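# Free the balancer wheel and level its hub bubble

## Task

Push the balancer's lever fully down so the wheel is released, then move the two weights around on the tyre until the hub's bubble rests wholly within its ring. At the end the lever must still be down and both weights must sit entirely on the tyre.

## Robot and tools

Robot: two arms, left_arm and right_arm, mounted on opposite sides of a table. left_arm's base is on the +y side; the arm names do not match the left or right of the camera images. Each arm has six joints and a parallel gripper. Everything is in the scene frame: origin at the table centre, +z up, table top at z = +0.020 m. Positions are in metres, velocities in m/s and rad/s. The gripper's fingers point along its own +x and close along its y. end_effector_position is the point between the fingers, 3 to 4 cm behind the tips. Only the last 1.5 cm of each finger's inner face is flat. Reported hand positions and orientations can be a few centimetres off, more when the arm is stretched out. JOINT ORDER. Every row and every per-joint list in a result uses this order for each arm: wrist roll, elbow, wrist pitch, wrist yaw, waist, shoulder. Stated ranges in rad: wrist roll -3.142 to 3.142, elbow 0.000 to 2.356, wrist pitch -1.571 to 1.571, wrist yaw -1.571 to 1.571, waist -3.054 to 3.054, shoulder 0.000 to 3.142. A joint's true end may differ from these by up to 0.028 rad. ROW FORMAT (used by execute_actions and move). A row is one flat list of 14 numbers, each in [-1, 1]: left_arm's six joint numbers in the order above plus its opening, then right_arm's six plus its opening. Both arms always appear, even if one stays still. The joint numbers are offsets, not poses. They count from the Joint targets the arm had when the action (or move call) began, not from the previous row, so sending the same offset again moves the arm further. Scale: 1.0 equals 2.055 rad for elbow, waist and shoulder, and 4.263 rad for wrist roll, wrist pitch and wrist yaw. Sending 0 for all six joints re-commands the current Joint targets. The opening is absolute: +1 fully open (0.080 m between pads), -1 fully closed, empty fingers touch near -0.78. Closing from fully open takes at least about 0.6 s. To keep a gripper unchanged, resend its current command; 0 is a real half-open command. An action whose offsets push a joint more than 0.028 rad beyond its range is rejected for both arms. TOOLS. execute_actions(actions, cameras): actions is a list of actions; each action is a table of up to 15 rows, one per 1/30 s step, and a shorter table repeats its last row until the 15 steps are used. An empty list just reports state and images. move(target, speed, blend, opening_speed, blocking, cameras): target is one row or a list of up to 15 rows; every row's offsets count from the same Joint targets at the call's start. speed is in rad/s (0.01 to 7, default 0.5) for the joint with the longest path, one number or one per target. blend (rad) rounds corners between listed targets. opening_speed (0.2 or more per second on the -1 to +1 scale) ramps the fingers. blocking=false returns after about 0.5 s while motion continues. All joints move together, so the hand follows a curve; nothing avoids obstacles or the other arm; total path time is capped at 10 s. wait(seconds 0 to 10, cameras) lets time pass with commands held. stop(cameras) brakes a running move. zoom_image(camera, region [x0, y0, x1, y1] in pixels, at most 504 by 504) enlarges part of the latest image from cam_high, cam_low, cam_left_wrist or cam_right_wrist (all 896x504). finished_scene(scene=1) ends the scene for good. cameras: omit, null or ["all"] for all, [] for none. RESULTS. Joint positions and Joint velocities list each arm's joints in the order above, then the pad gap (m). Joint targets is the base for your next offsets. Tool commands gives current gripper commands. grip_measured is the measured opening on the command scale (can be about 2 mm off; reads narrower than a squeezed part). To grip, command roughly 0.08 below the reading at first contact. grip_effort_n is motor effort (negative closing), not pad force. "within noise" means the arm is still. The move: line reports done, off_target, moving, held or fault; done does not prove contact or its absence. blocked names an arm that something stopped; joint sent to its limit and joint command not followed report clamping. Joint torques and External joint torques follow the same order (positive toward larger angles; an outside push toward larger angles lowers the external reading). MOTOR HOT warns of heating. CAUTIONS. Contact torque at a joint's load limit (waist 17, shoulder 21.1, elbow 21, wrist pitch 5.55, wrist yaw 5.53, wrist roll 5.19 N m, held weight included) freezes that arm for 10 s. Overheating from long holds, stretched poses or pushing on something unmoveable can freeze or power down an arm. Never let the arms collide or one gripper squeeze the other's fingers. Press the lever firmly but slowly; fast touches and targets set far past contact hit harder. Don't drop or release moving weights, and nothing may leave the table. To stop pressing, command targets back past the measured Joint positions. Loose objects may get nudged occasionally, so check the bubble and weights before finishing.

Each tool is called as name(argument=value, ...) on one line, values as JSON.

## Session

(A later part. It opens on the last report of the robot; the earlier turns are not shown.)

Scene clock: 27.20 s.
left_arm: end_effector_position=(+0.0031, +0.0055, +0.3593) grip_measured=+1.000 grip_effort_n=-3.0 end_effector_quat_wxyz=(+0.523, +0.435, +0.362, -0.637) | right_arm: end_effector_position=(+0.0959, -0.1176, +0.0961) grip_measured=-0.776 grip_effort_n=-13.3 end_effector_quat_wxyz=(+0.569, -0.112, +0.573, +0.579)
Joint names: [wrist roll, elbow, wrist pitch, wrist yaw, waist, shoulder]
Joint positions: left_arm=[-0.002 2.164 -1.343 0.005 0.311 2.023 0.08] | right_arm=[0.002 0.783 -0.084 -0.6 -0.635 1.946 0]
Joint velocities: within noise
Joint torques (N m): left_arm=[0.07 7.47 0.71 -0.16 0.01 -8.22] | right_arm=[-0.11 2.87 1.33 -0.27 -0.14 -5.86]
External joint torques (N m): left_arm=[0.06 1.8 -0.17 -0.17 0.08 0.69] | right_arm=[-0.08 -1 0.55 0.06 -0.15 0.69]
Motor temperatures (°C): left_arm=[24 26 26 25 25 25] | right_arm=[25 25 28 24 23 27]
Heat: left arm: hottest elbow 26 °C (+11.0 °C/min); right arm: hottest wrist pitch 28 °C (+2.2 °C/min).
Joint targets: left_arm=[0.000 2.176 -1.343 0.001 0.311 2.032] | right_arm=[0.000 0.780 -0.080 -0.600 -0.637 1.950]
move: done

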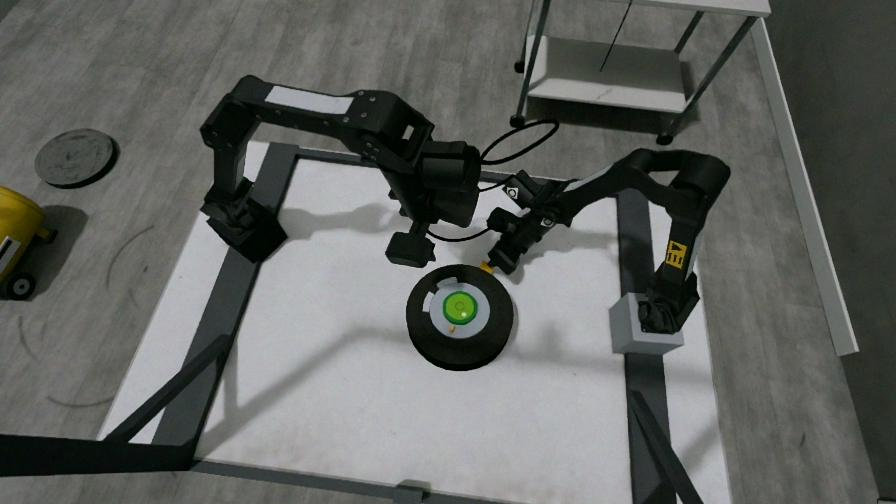

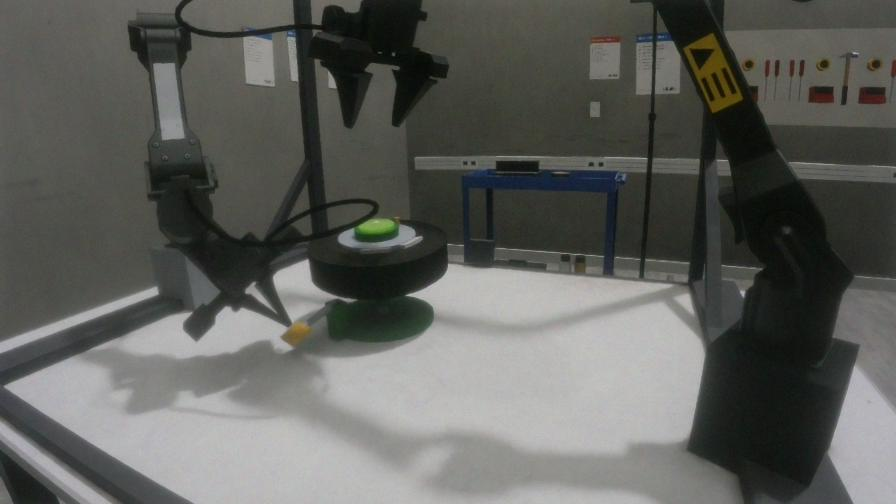

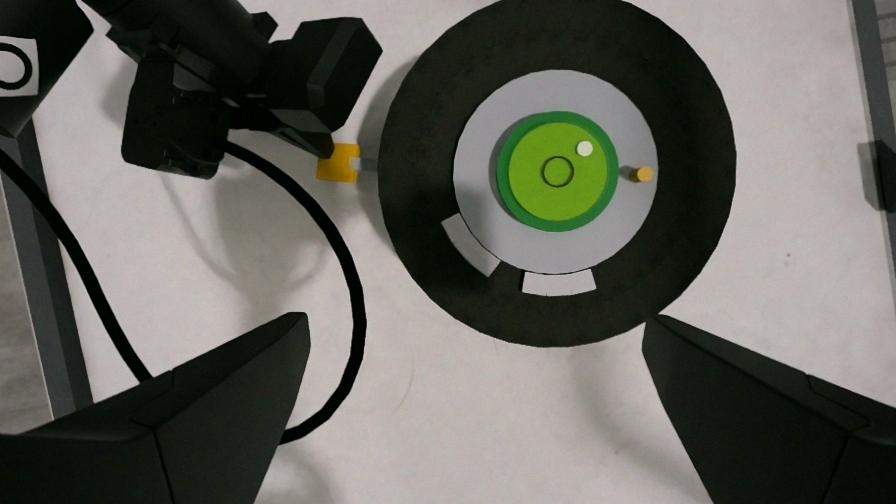

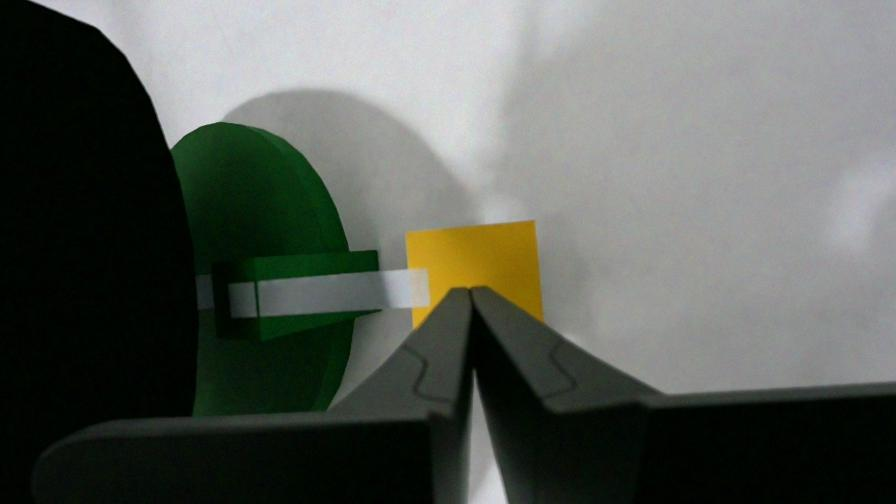

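move(target=[0,0,0,0,0,0,1, 0,-0.0075,0.025,0,0,0.0442,-0.8], speed=0.15)

Scene clock: 28.47 s.
left_arm: end_effector_position=(+0.0031, +0.0055, +0.3593) grip_measured=+1.000 grip_effort_n=-3.5 end_effector_quat_wxyz=(+0.523, +0.435, +0.362, -0.637) | right_arm: end_effector_position=(+0.0997, -0.1119, +0.0826) grip_measured=-0.776 grip_effort_n=-10.9 end_effector_quat_wxyz=(+0.573, -0.102, +0.561, +0.589)
Joint names: [wrist roll, elbow, wrist pitch, wrist yaw, waist, shoulder]
Joint positions: left_arm=[-0.002 2.164 -1.343 0.005 0.311 2.023 0.08] | right_arm=[0.002 0.775 0.023 -0.619 -0.642 2.01 0]
Joint velocities: within noise
Joint torques (N m): left_arm=[0.08 7.35 0.71 -0.18 0.17 -8.46] | right_arm=[-0.11 1.97 1.32 0.31 0.47 -3.13]
External joint torques (N m): left_arm=[0.08 1.77 -0.16 -0.18 0.19 0.29] | right_arm=[-0.08 -1.67 0.5 0.64 0.47 3.6]
Motor temperatures (°C): left_arm=[24 26 26 25 25 25] | right_arm=[25 25 28 24 23 27]
Heat: left arm: hottest elbow 26 °C (+10.5 °C/min); right arm: hottest wrist pitch 28 °C (+2.1 °C/min).
Joint targets: left_arm=[0.000 2.176 -1.343 0.001 0.311 2.032] | right_arm=[0.000 0.765 0.026 -0.600 -0.637 2.041]
move: off_target (right_arm); right_arm: the shoulder is farthest, 0.031 rad from its target

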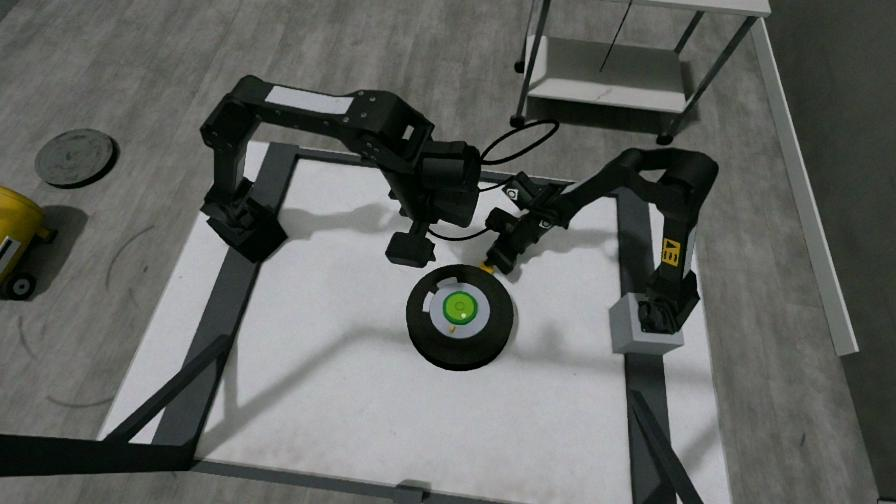

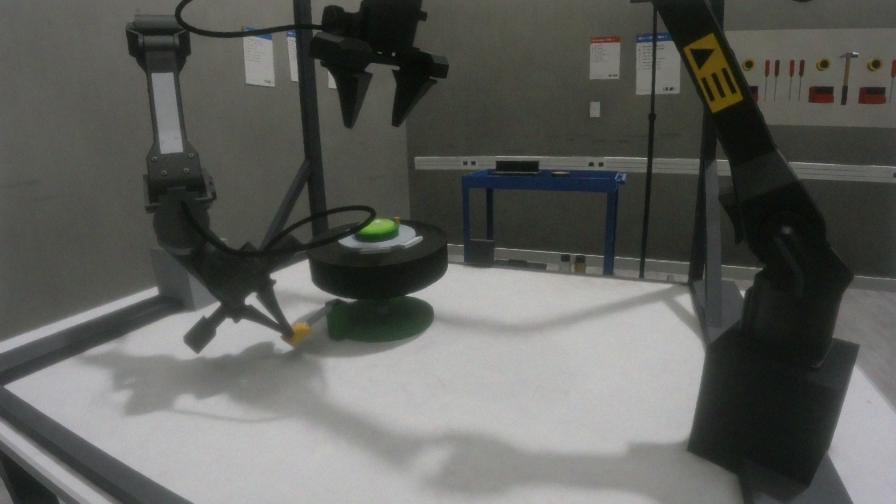

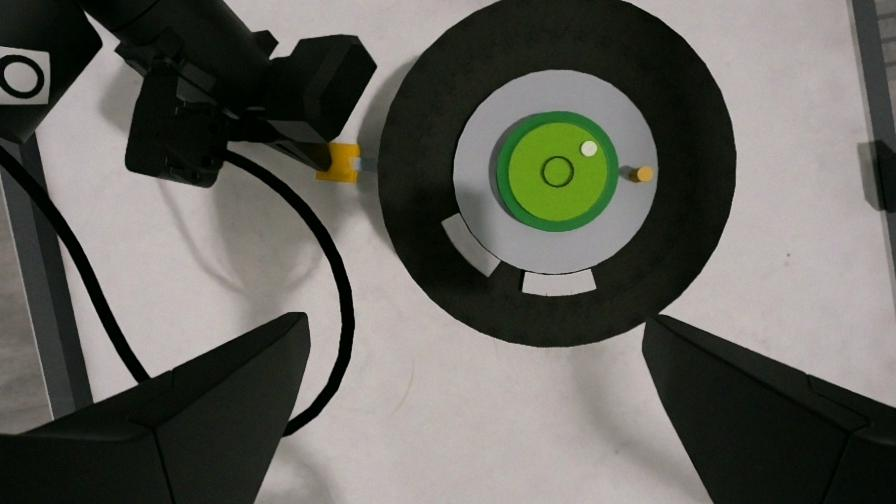

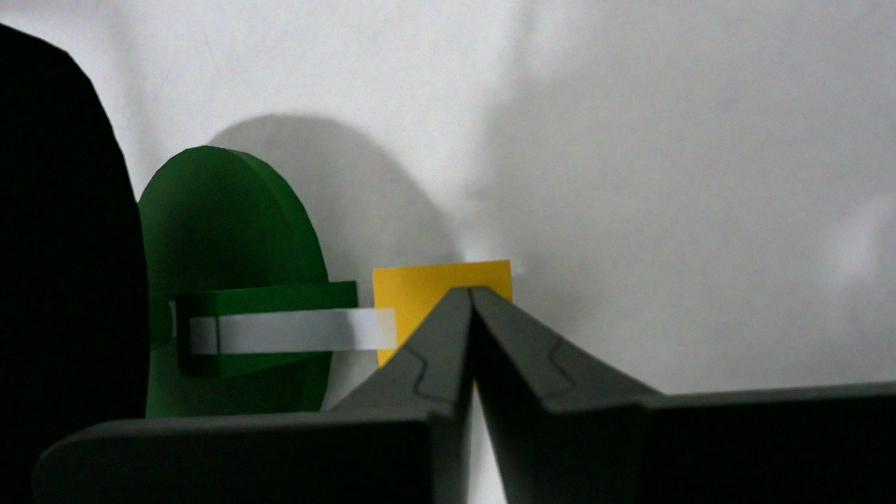

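move(target=[0,0,0,0,0,0,1, 0,0.0375,-0.0762,0,0,-0.1207,-0.8], speed=0.4)

zoom_image(camera="cam_left_wrist", region=[280, 0, 760, 360])

Scene clock: 30.00 s.
left_arm: end_effector_position=(+0.0031, +0.0055, +0.3593) grip_measured=+1.000 grip_effort_n=-3.0 end_effector_quat_wxyz=(+0.523, +0.435, +0.362, -0.637) | right_arm: end_effector_position=(+0.0950, -0.1215, +0.1384) grip_measured=-0.776 grip_effort_n=-10.5 end_effector_quat_wxyz=(+0.566, -0.113, +0.582, +0.573)
Joint names: [wrist roll, elbow, wrist pitch, wrist yaw, waist, shoulder]
Joint positions: left_arm=[-0.002 2.164 -1.343 0.005 0.311 2.023 0.08] | right_arm=[0.002 0.834 -0.298 -0.599 -0.639 1.805 0]
Joint velocities: within noise
Joint torques (N m): left_arm=[0.07 7.31 0.75 -0.17 0.04 -8.4] | right_arm=[-0.1 4.57 0.92 -0.27 0.18 -7.44]
External joint torques (N m): left_arm=[0.07 1.57 -0.16 -0.17 0.04 0.6] | right_arm=[-0.07 -0.03 0.15 0.06 0.17 -1.16]
Motor temperatures (°C): left_arm=[24 26 26 25 25 26] | right_arm=[25 25 28 24 23 27]
Heat: left arm: hottest shoulder 26 °C (+8.0 °C/min); right arm: hottest wrist pitch 28 °C (+2.0 °C/min).
Joint targets: left_arm=[0.000 2.176 -1.343 0.001 0.311 2.032] | right_arm=[0.000 0.842 -0.298 -0.600 -0.637 1.793]
move: done

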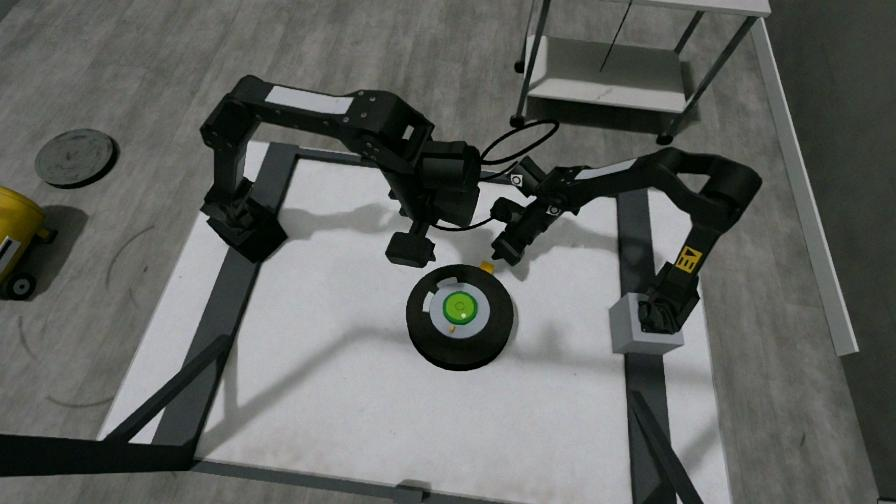

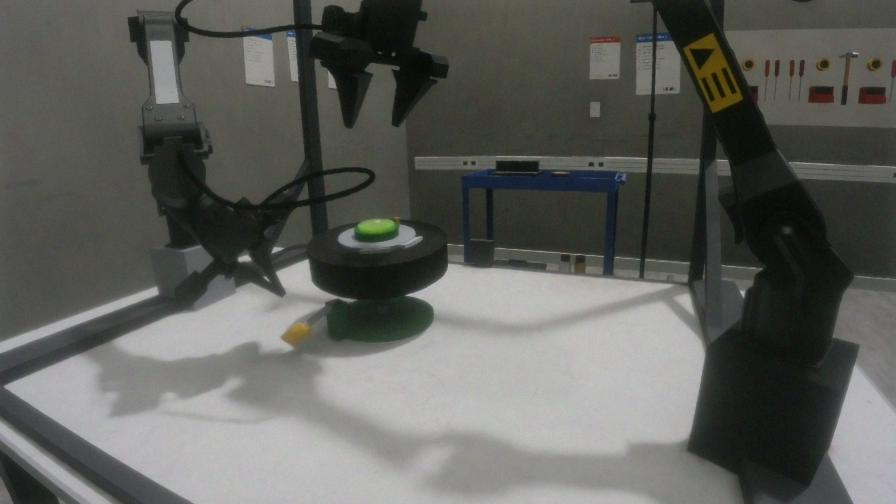

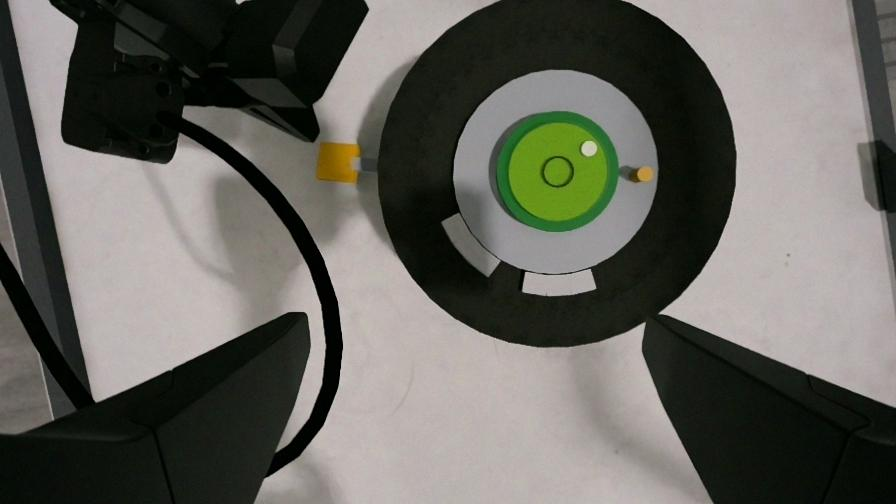

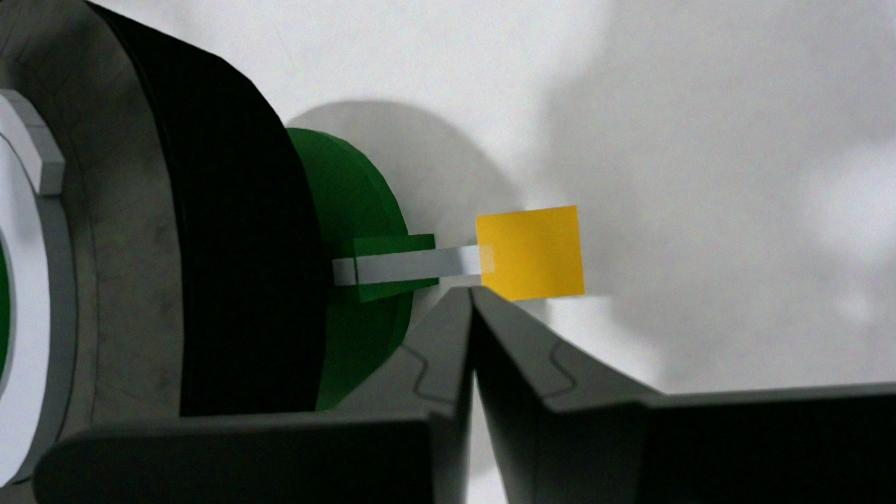

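Scaled by 1.050 from the camera's 896x504 image, which has a finer 1280x720 frame.

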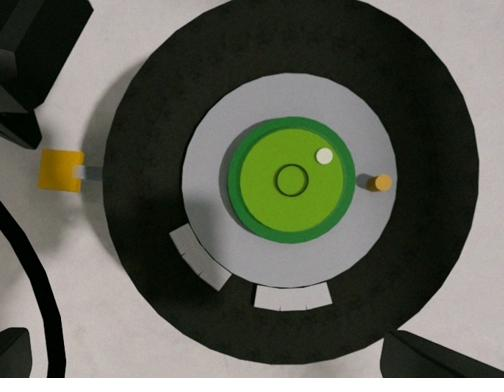

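zoom_image(camera="cam_left_wrist", region=[420, 190, 620, 310])

zoom_image(camera="cam_right_wrist", region=[0, 50, 220, 250])

zoom_image(camera="cam_low", region=[290, 200, 460, 280])

Scaled by 2.520 from the camera's 896x504 image, which has a finer 1280x720 frame.

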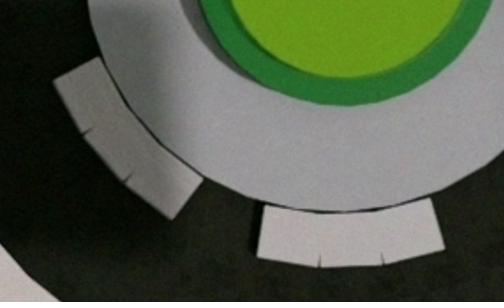

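Scaled by 2.291 from the camera's 896x504 image, which has a finer 1280x720 frame.

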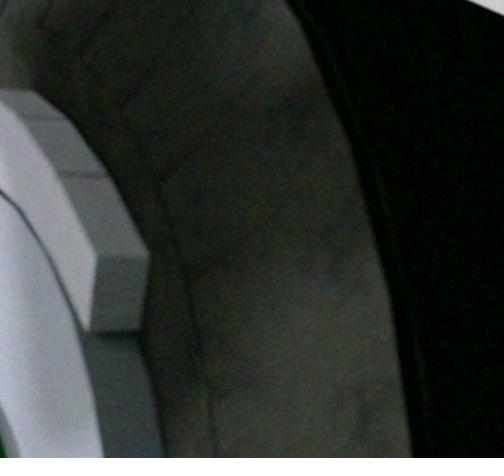

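Scaled by 2.965 from the camera's 896x504 image, which has a finer 1280x720 frame.

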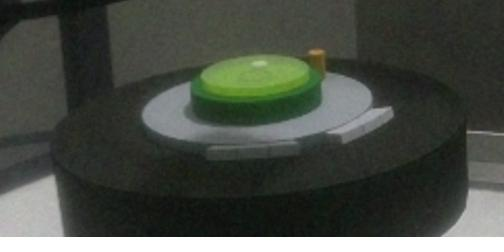

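move(target=[-0.0305,-0.0788,0.0038,0,-0.0545,0.0754,0.45, 0,0,0,0,0,0,-0.8], speed=0.3)

zoom_image(camera="cam_left_wrist", region=[280, 140, 700, 400])

Scene clock: 34.37 s.
left_arm: end_effector_position=(-0.0429, +0.0257, +0.2489) grip_measured=+0.453 grip_effort_n=-18.4 end_effector_quat_wxyz=(+0.466, +0.518, +0.441, -0.566) | right_arm: end_effector_position=(+0.0949, -0.1216, +0.1383) grip_measured=-0.776 grip_effort_n=-10.5 end_effector_quat_wxyz=(+0.566, -0.113, +0.583, +0.573)
Joint names: [wrist roll, elbow, wrist pitch, wrist yaw, waist, shoulder]
Joint positions: left_arm=[-0.127 2.017 -1.329 0.005 0.199 2.183 0.055] | right_arm=[0.002 0.834 -0.298 -0.599 -0.639 1.805 0]
Joint velocities: within noise
Joint torques (N m): left_arm=[-0.09 5.46 0.41 -0.19 0.12 -9.81] | right_arm=[-0.11 4.57 0.93 -0.28 0.26 -7.44]
External joint torques (N m): left_arm=[-0.09 -0.07 -0.06 -0.19 0.13 -0.17] | right_arm=[-0.08 -0.11 0.14 0.05 0.28 -1.1]
Motor temperatures (°C): left_arm=[24 27 26 25 25 26] | right_arm=[25 25 28 24 23 28]
Heat: left arm: hottest elbow 27 °C (+10.5 °C/min); right arm: hottest shoulder 28 °C (+7.0 °C/min).
Joint targets: left_arm=[-0.129 2.014 -1.327 0.001 0.199 2.187] | right_arm=[0.000 0.842 -0.299 -0.600 -0.637 1.793]
move: done

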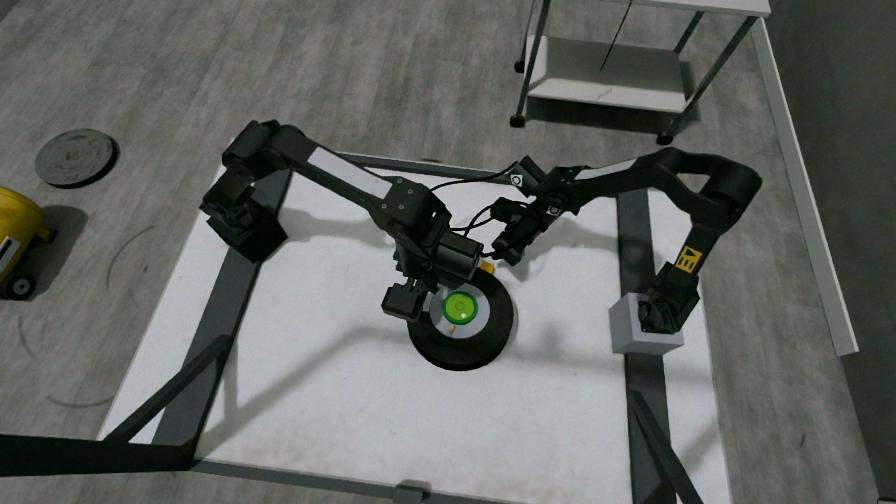

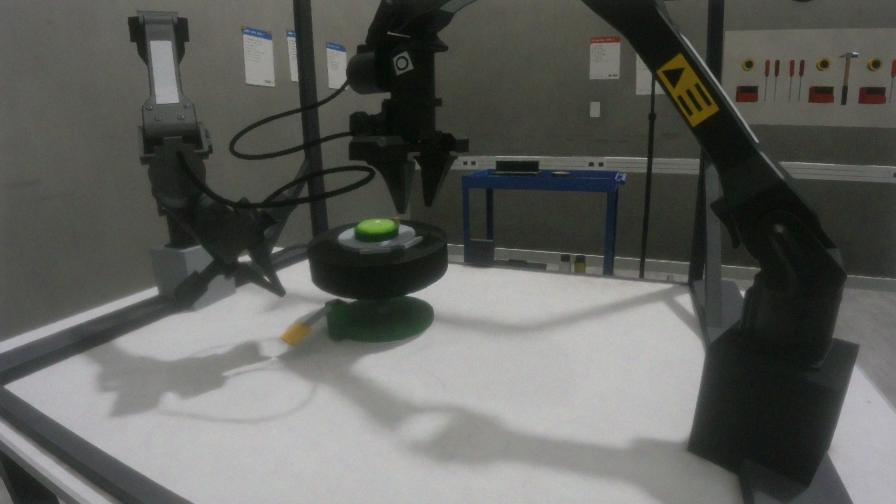

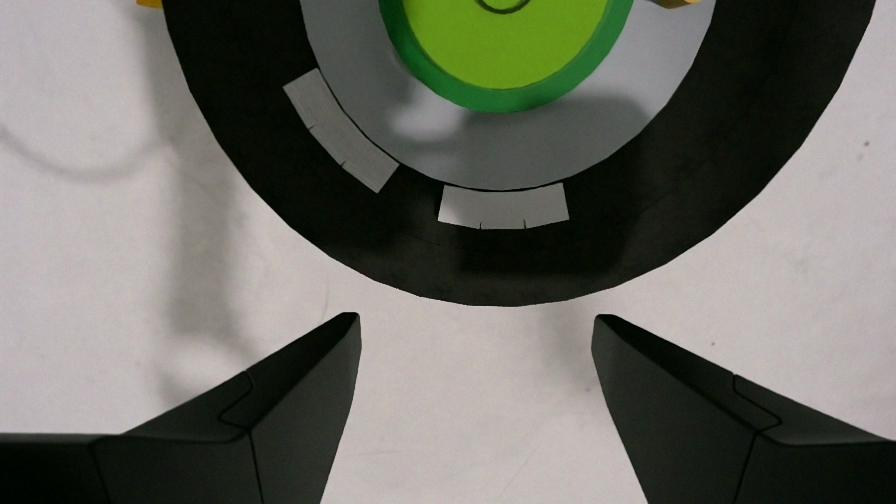

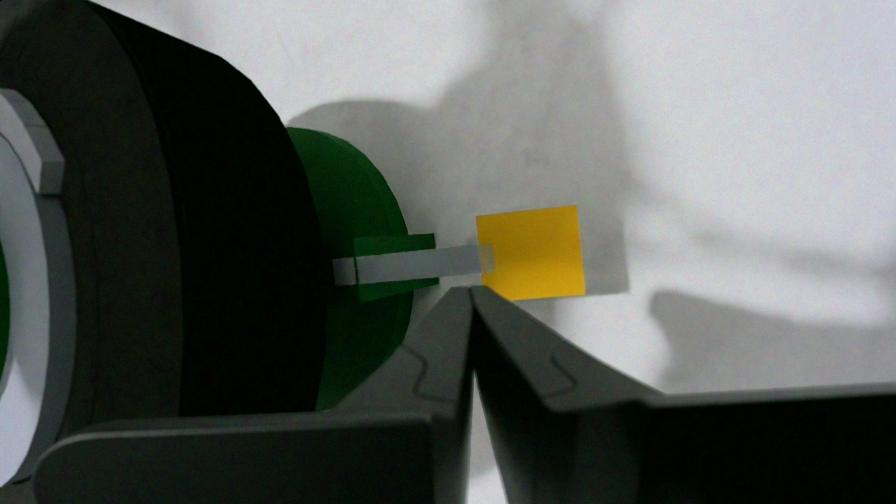

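Scaled by 1.200 from the camera's 896x504 image, which has a finer 1280x720 frame.

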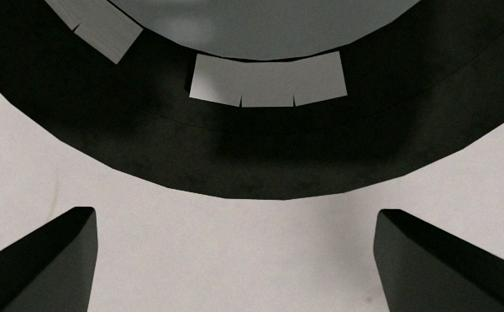

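move(target=[-0.0042,0.0054,0.0115,0,-0.0088,0.0292,0.45, 0,0,0,0,0,0,-0.8], speed=0.2, cameras=["cam_low","cam_left_wrist"])

Scene clock: 36.30 s.
left_arm: end_effector_position=(-0.0532, +0.0176, +0.2265) grip_measured=+0.453 grip_effort_n=-17.9 end_effector_quat_wxyz=(+0.465, +0.520, +0.443, -0.564) | right_arm: end_effector_position=(+0.0949, -0.1216, +0.1383) grip_measured=-0.776 grip_effort_n=-10.9 end_effector_quat_wxyz=(+0.566, -0.113, +0.583, +0.573)
Joint names: [wrist roll, elbow, wrist pitch, wrist yaw, waist, shoulder]
Joint positions: left_arm=[-0.145 2.017 -1.28 0.005 0.183 2.238 0.055] | right_arm=[0.002 0.834 -0.298 -0.599 -0.639 1.805 0]
Joint velocities: within noise
Joint torques (N m): left_arm=[-0.1 6.83 0.42 -0.18 -0.27 -9.5] | right_arm=[-0.1 4.59 0.94 -0.28 0.18 -7.4]
External joint torques (N m): left_arm=[-0.1 1.22 -0.03 -0.18 -0.2 0.65] | right_arm=[-0.07 -0.01 0.17 0.04 0.22 -1.13]
Motor temperatures (°C): left_arm=[24 27 26 25 25 27] | right_arm=[25 25 28 24 23 28]
Heat: left arm: hottest shoulder 27 °C (+8.3 °C/min); right arm: hottest shoulder 28 °C (+6.6 °C/min).
Joint targets: left_arm=[-0.147 2.025 -1.278 0.001 0.181 2.247] | right_arm=[0.000 0.842 -0.299 -0.600 -0.637 1.793]
move: done
Images, in order (width x height): cam_low 896x504, cam_left_wrist 896x504.

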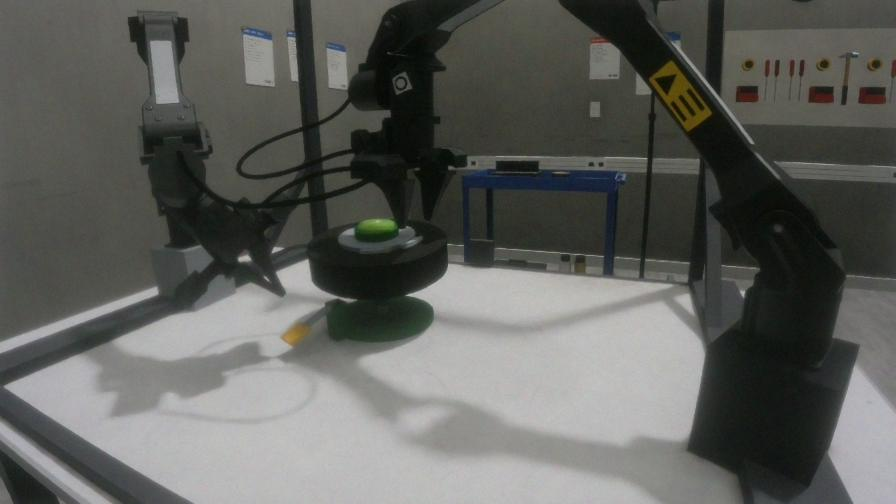

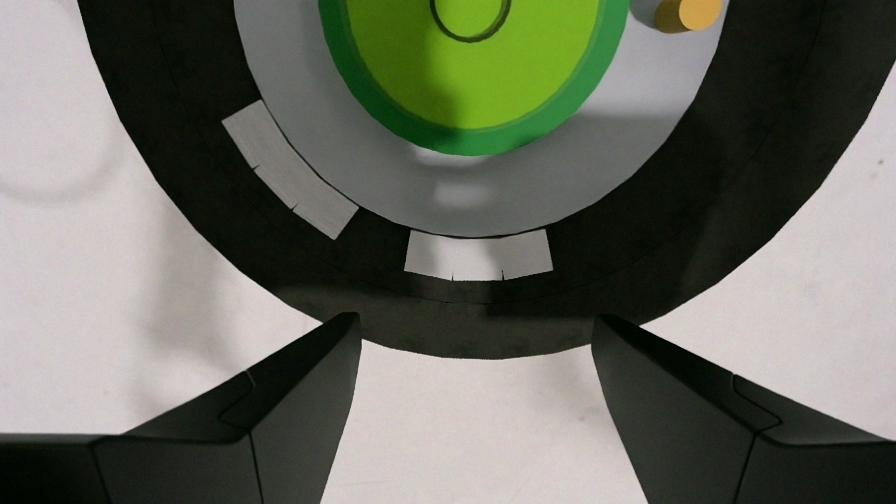

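move(target=[0,-0.0307,0.0192,0,0.0005,0.0092,0.45, 0,0,0,0,0,0,-0.8], speed=0.06, cameras=["cam_low","cam_left_wrist"])

zoom_image(camera="cam_low", region=[300, 150, 480, 290])

Scene clock: 38.73 s.
left_arm: end_effector_position=(-0.0553, +0.0113, +0.2071) grip_measured=+0.453 grip_effort_n=-18.4 end_effector_quat_wxyz=(+0.468, +0.515, +0.440, -0.568) | right_arm: end_effector_position=(+0.0949, -0.1216, +0.1383) grip_measured=-0.776 grip_effort_n=-10.9 end_effector_quat_wxyz=(+0.566, -0.113, +0.583, +0.573)
Joint names: [wrist roll, elbow, wrist pitch, wrist yaw, waist, shoulder]
Joint positions: left_arm=[-0.145 1.968 -1.198 0.005 0.183 2.255 0.055] | right_arm=[0.002 0.834 -0.298 -0.599 -0.639 1.805 0]
Joint velocities: within noise
Joint torques (N m): left_arm=[-0.13 5.08 0.44 -0.19 -0.1 -9.41] | right_arm=[-0.11 4.6 0.92 -0.27 0.24 -7.42]
External joint torques (N m): left_arm=[-0.13 -0.53 -0.02 -0.17 -0.17 0.85] | right_arm=[-0.08 0.06 0.19 0.06 0.23 -1.15]
Motor temperatures (°C): left_arm=[24 27 26 25 25 28] | right_arm=[25 25 28 24 23 28]
Heat: left arm: hottest shoulder 28 °C (+9.3 °C/min); right arm: hottest shoulder 28 °C (+6.2 °C/min).
Joint targets: left_arm=[-0.147 1.962 -1.196 0.001 0.182 2.266] | right_arm=[0.000 0.842 -0.298 -0.600 -0.637 1.793]
move: done
Images, in order (width x height): cam_low 896x504, cam_left_wrist 896x504.

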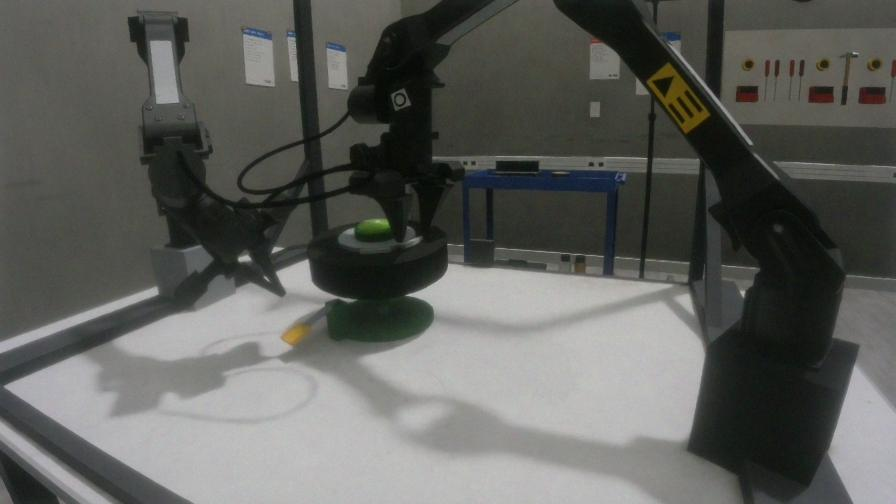

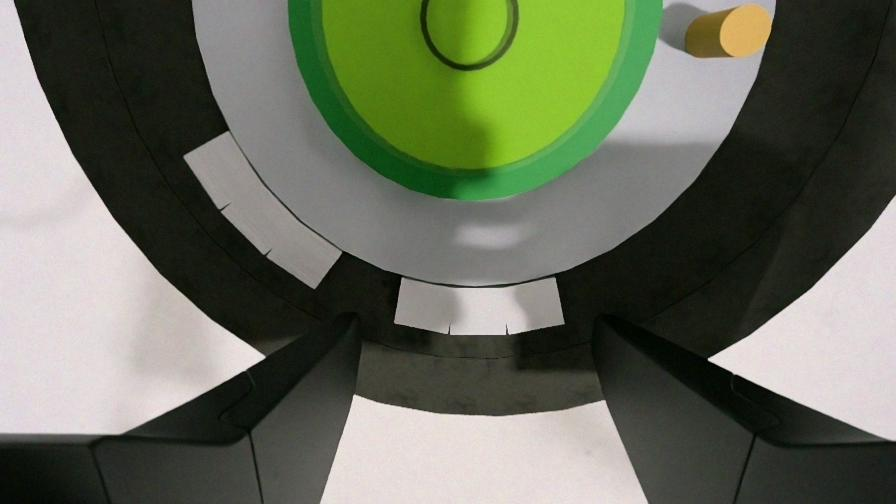

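Scaled by 2.800 from the camera's 896x504 image, which has a finer 1280x720 frame.

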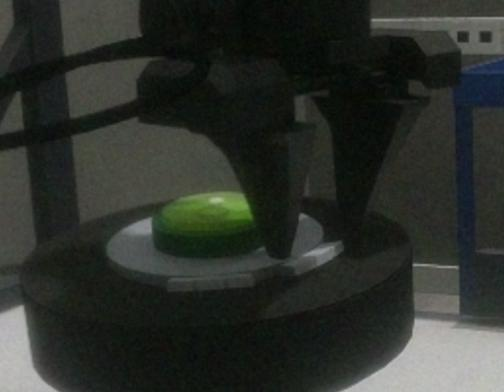

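move(target=[0,-0.0316,0.0145,0,0,-0.0015,0.45, 0,0,0,0,0,0,-0.8], speed=0.05, cameras=["cam_low","cam_left_wrist"])

zoom_image(camera="cam_low", region=[300, 150, 480, 290])

Scene clock: 41.27 s.
left_arm: end_effector_position=(-0.0554, +0.0128, +0.1928) grip_measured=+0.453 grip_effort_n=-18.4 end_effector_quat_wxyz=(+0.468, +0.515, +0.440, -0.568) | right_arm: end_effector_position=(+0.0949, -0.1216, +0.1383) grip_measured=-0.776 grip_effort_n=-10.9 end_effector_quat_wxyz=(+0.566, -0.113, +0.583, +0.573)
Joint names: [wrist roll, elbow, wrist pitch, wrist yaw, waist, shoulder]
Joint positions: left_arm=[-0.146 1.911 -1.143 0.005 0.182 2.255 0.055] | right_arm=[0.002 0.834 -0.298 -0.599 -0.639 1.805 0]
Joint velocities: within noise
Joint torques (N m): left_arm=[-0.06 4.17 0.97 -0.18 0.04 -9.69] | right_arm=[-0.11 4.63 0.94 -0.29 0.23 -7.41]
External joint torques (N m): left_arm=[-0.06 -1.44 0.5 -0.17 -0.02 0.53] | right_arm=[-0.09 0.06 0.18 0.05 0.23 -1.15]
Motor temperatures (°C): left_arm=[24 27 26 25 25 28] | right_arm=[25 25 28 24 23 28]
Heat: left arm: hottest shoulder 28 °C (+8.7 °C/min); right arm: hottest shoulder 28 °C (+5.8 °C/min).
Joint targets: left_arm=[-0.147 1.897 -1.134 0.001 0.182 2.263] | right_arm=[0.000 0.842 -0.298 -0.600 -0.637 1.793]
move: done
Images, in order (width x height): cam_low 896x504, cam_left_wrist 896x504.

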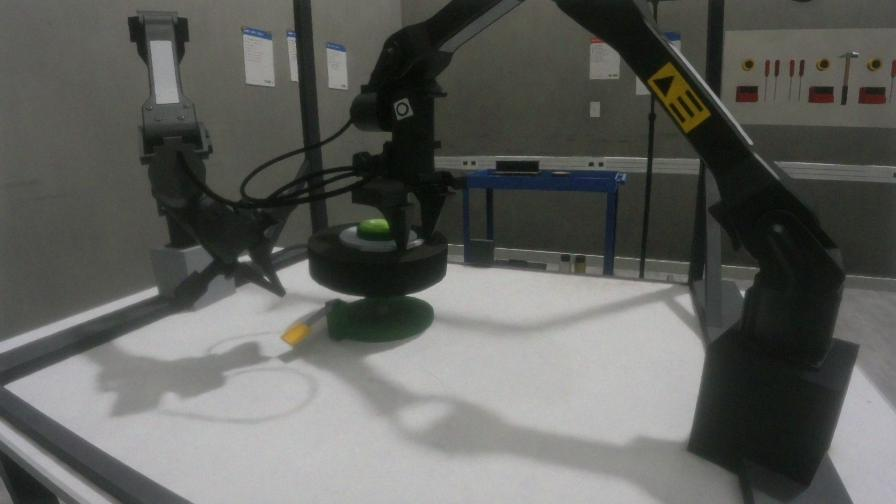

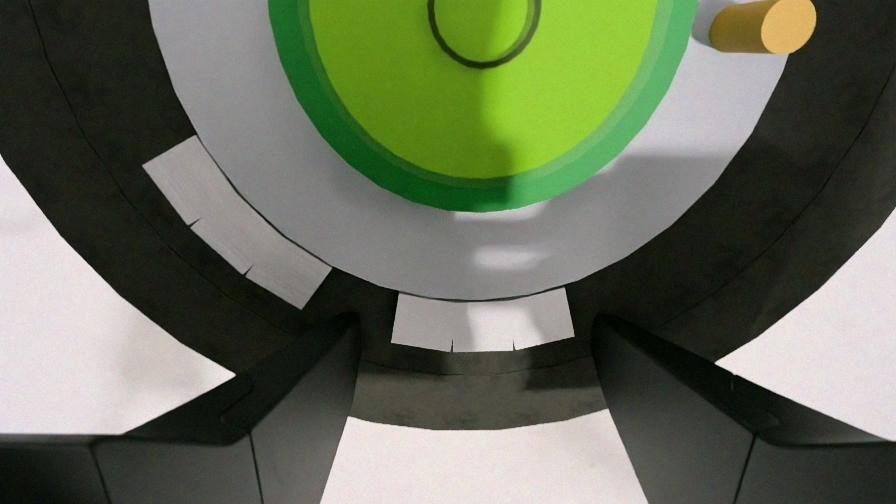

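Scaled by 2.800 from the camera's 896x504 image, which has a finer 1280x720 frame.

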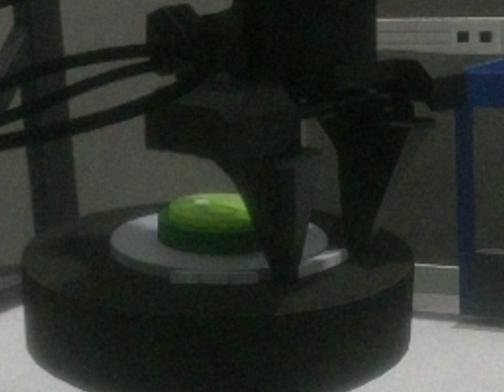

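move(target=[0,0.009,-0.004,0,0.001,0,0.45, 0,0,0,0,0,0,-0.8], speed=0.05, cameras=[])

move(target=[0,0,0,0,0,0,0.08, 0,0,0,0,0,0,-0.8], opening_speed=0.4, cameras=["cam_low","cam_left_wrist"])

zoom_image(camera="cam_low", region=[300, 150, 480, 290])

Scene clock: 42.60 s.
left_arm: end_effector_position=(-0.0553, +0.0130, +0.1937) grip_measured=+0.453 grip_effort_n=-18.4 end_effector_quat_wxyz=(+0.468, +0.516, +0.440, -0.567) | right_arm: end_effector_position=(+0.0949, -0.1216, +0.1383) grip_measured=-0.776 grip_effort_n=-10.5 end_effector_quat_wxyz=(+0.566, -0.113, +0.583, +0.573)
Joint names: [wrist roll, elbow, wrist pitch, wrist yaw, waist, shoulder]
Joint positions: left_arm=[-0.146 1.915 -1.148 0.005 0.182 2.255 0.055] | right_arm=[0.002 0.834 -0.298 -0.599 -0.639 1.805 0]
Joint velocities: within noise
Joint torques (N m): left_arm=[-0.05 5.99 0.01 -0.15 0.2 -9.64] | right_arm=[-0.12 4.6 0.92 -0.28 0.19 -7.41]
External joint torques (N m): left_arm=[-0.06 0.39 -0.45 -0.14 0.19 0.57] | right_arm=[-0.09 0.05 0.18 0.04 0.21 -1.2]
Motor temperatures (°C): left_arm=[24 26 26 25 25 28] | right_arm=[25 25 28 24 23 28]
Heat: left arm: hottest shoulder 28 °C (+8.5 °C/min); right arm: hottest shoulder 28 °C (+5.6 °C/min).
Joint targets: left_arm=[-0.147 1.915 -1.152 0.001 0.185 2.263] | right_arm=[0.000 0.842 -0.298 -0.600 -0.637 1.793]
move: done
No camera images: "cameras" was empty.

Scene clock: 43.80 s.
left_arm: end_effector_position=(-0.0563, +0.0141, +0.1937) grip_measured=+0.093 grip_effort_n=-64.4 end_effector_quat_wxyz=(+0.466, +0.517, +0.441, -0.567) | right_arm: end_effector_position=(+0.0949, -0.1216, +0.1383) grip_measured=-0.776 grip_effort_n=-10.9 end_effector_quat_wxyz=(+0.566, -0.113, +0.583, +0.573)
Joint names: [wrist roll, elbow, wrist pitch, wrist yaw, waist, shoulder]
Joint positions: left_arm=[-0.146 1.915 -1.152 0.008 0.18 2.255 0.039] | right_arm=[0.002 0.834 -0.298 -0.599 -0.639 1.805 0]
Joint velocities: within noise
Joint torques (N m): left_arm=[-0.04 5.86 0.29 -0.29 0.35 -9.66] | right_arm=[-0.12 4.63 0.93 -0.28 0.25 -7.42]
External joint torques (N m): left_arm=[-0.04 0.23 -0.15 -0.28 0.33 0.65] | right_arm=[-0.09 0.02 0.16 0.05 0.27 -1.14]
Motor temperatures (°C): left_arm=[24 26 26 25 25 28] | right_arm=[25 25 28 24 23 28]
Heat: left arm: hottest shoulder 28 °C (+8.2 °C/min); right arm: hottest shoulder 28 °C (+5.5 °C/min).
Joint targets: left_arm=[-0.147 1.915 -1.152 0.001 0.184 2.263] | right_arm=[0.000 0.842 -0.298 -0.600 -0.637 1.793]
move: done
Images, in order (width x height): cam_low 896x504, cam_left_wrist 896x504.

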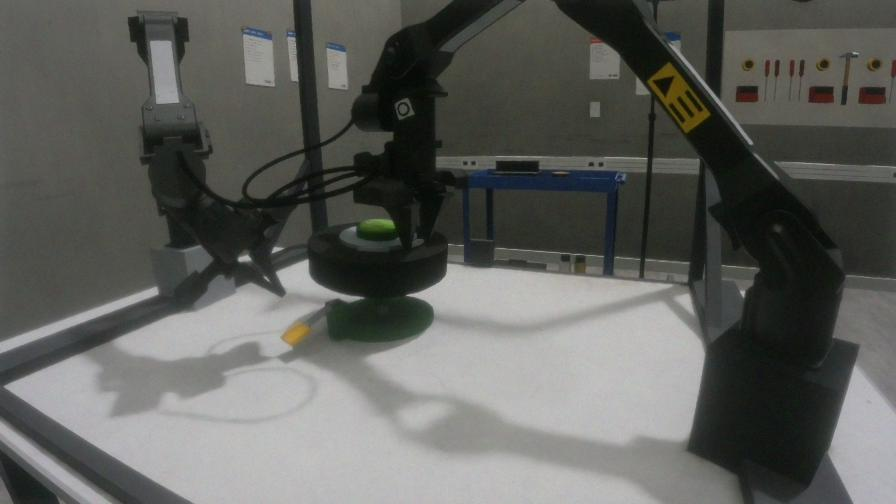

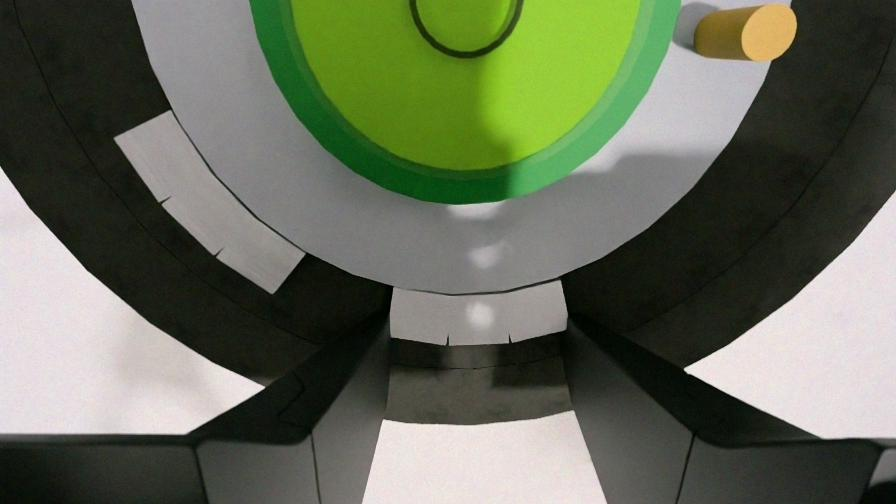

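Scaled by 2.800 from the camera's 896x504 image, which has a finer 1280x720 frame.

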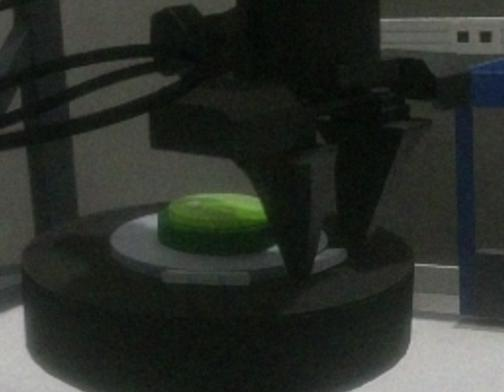

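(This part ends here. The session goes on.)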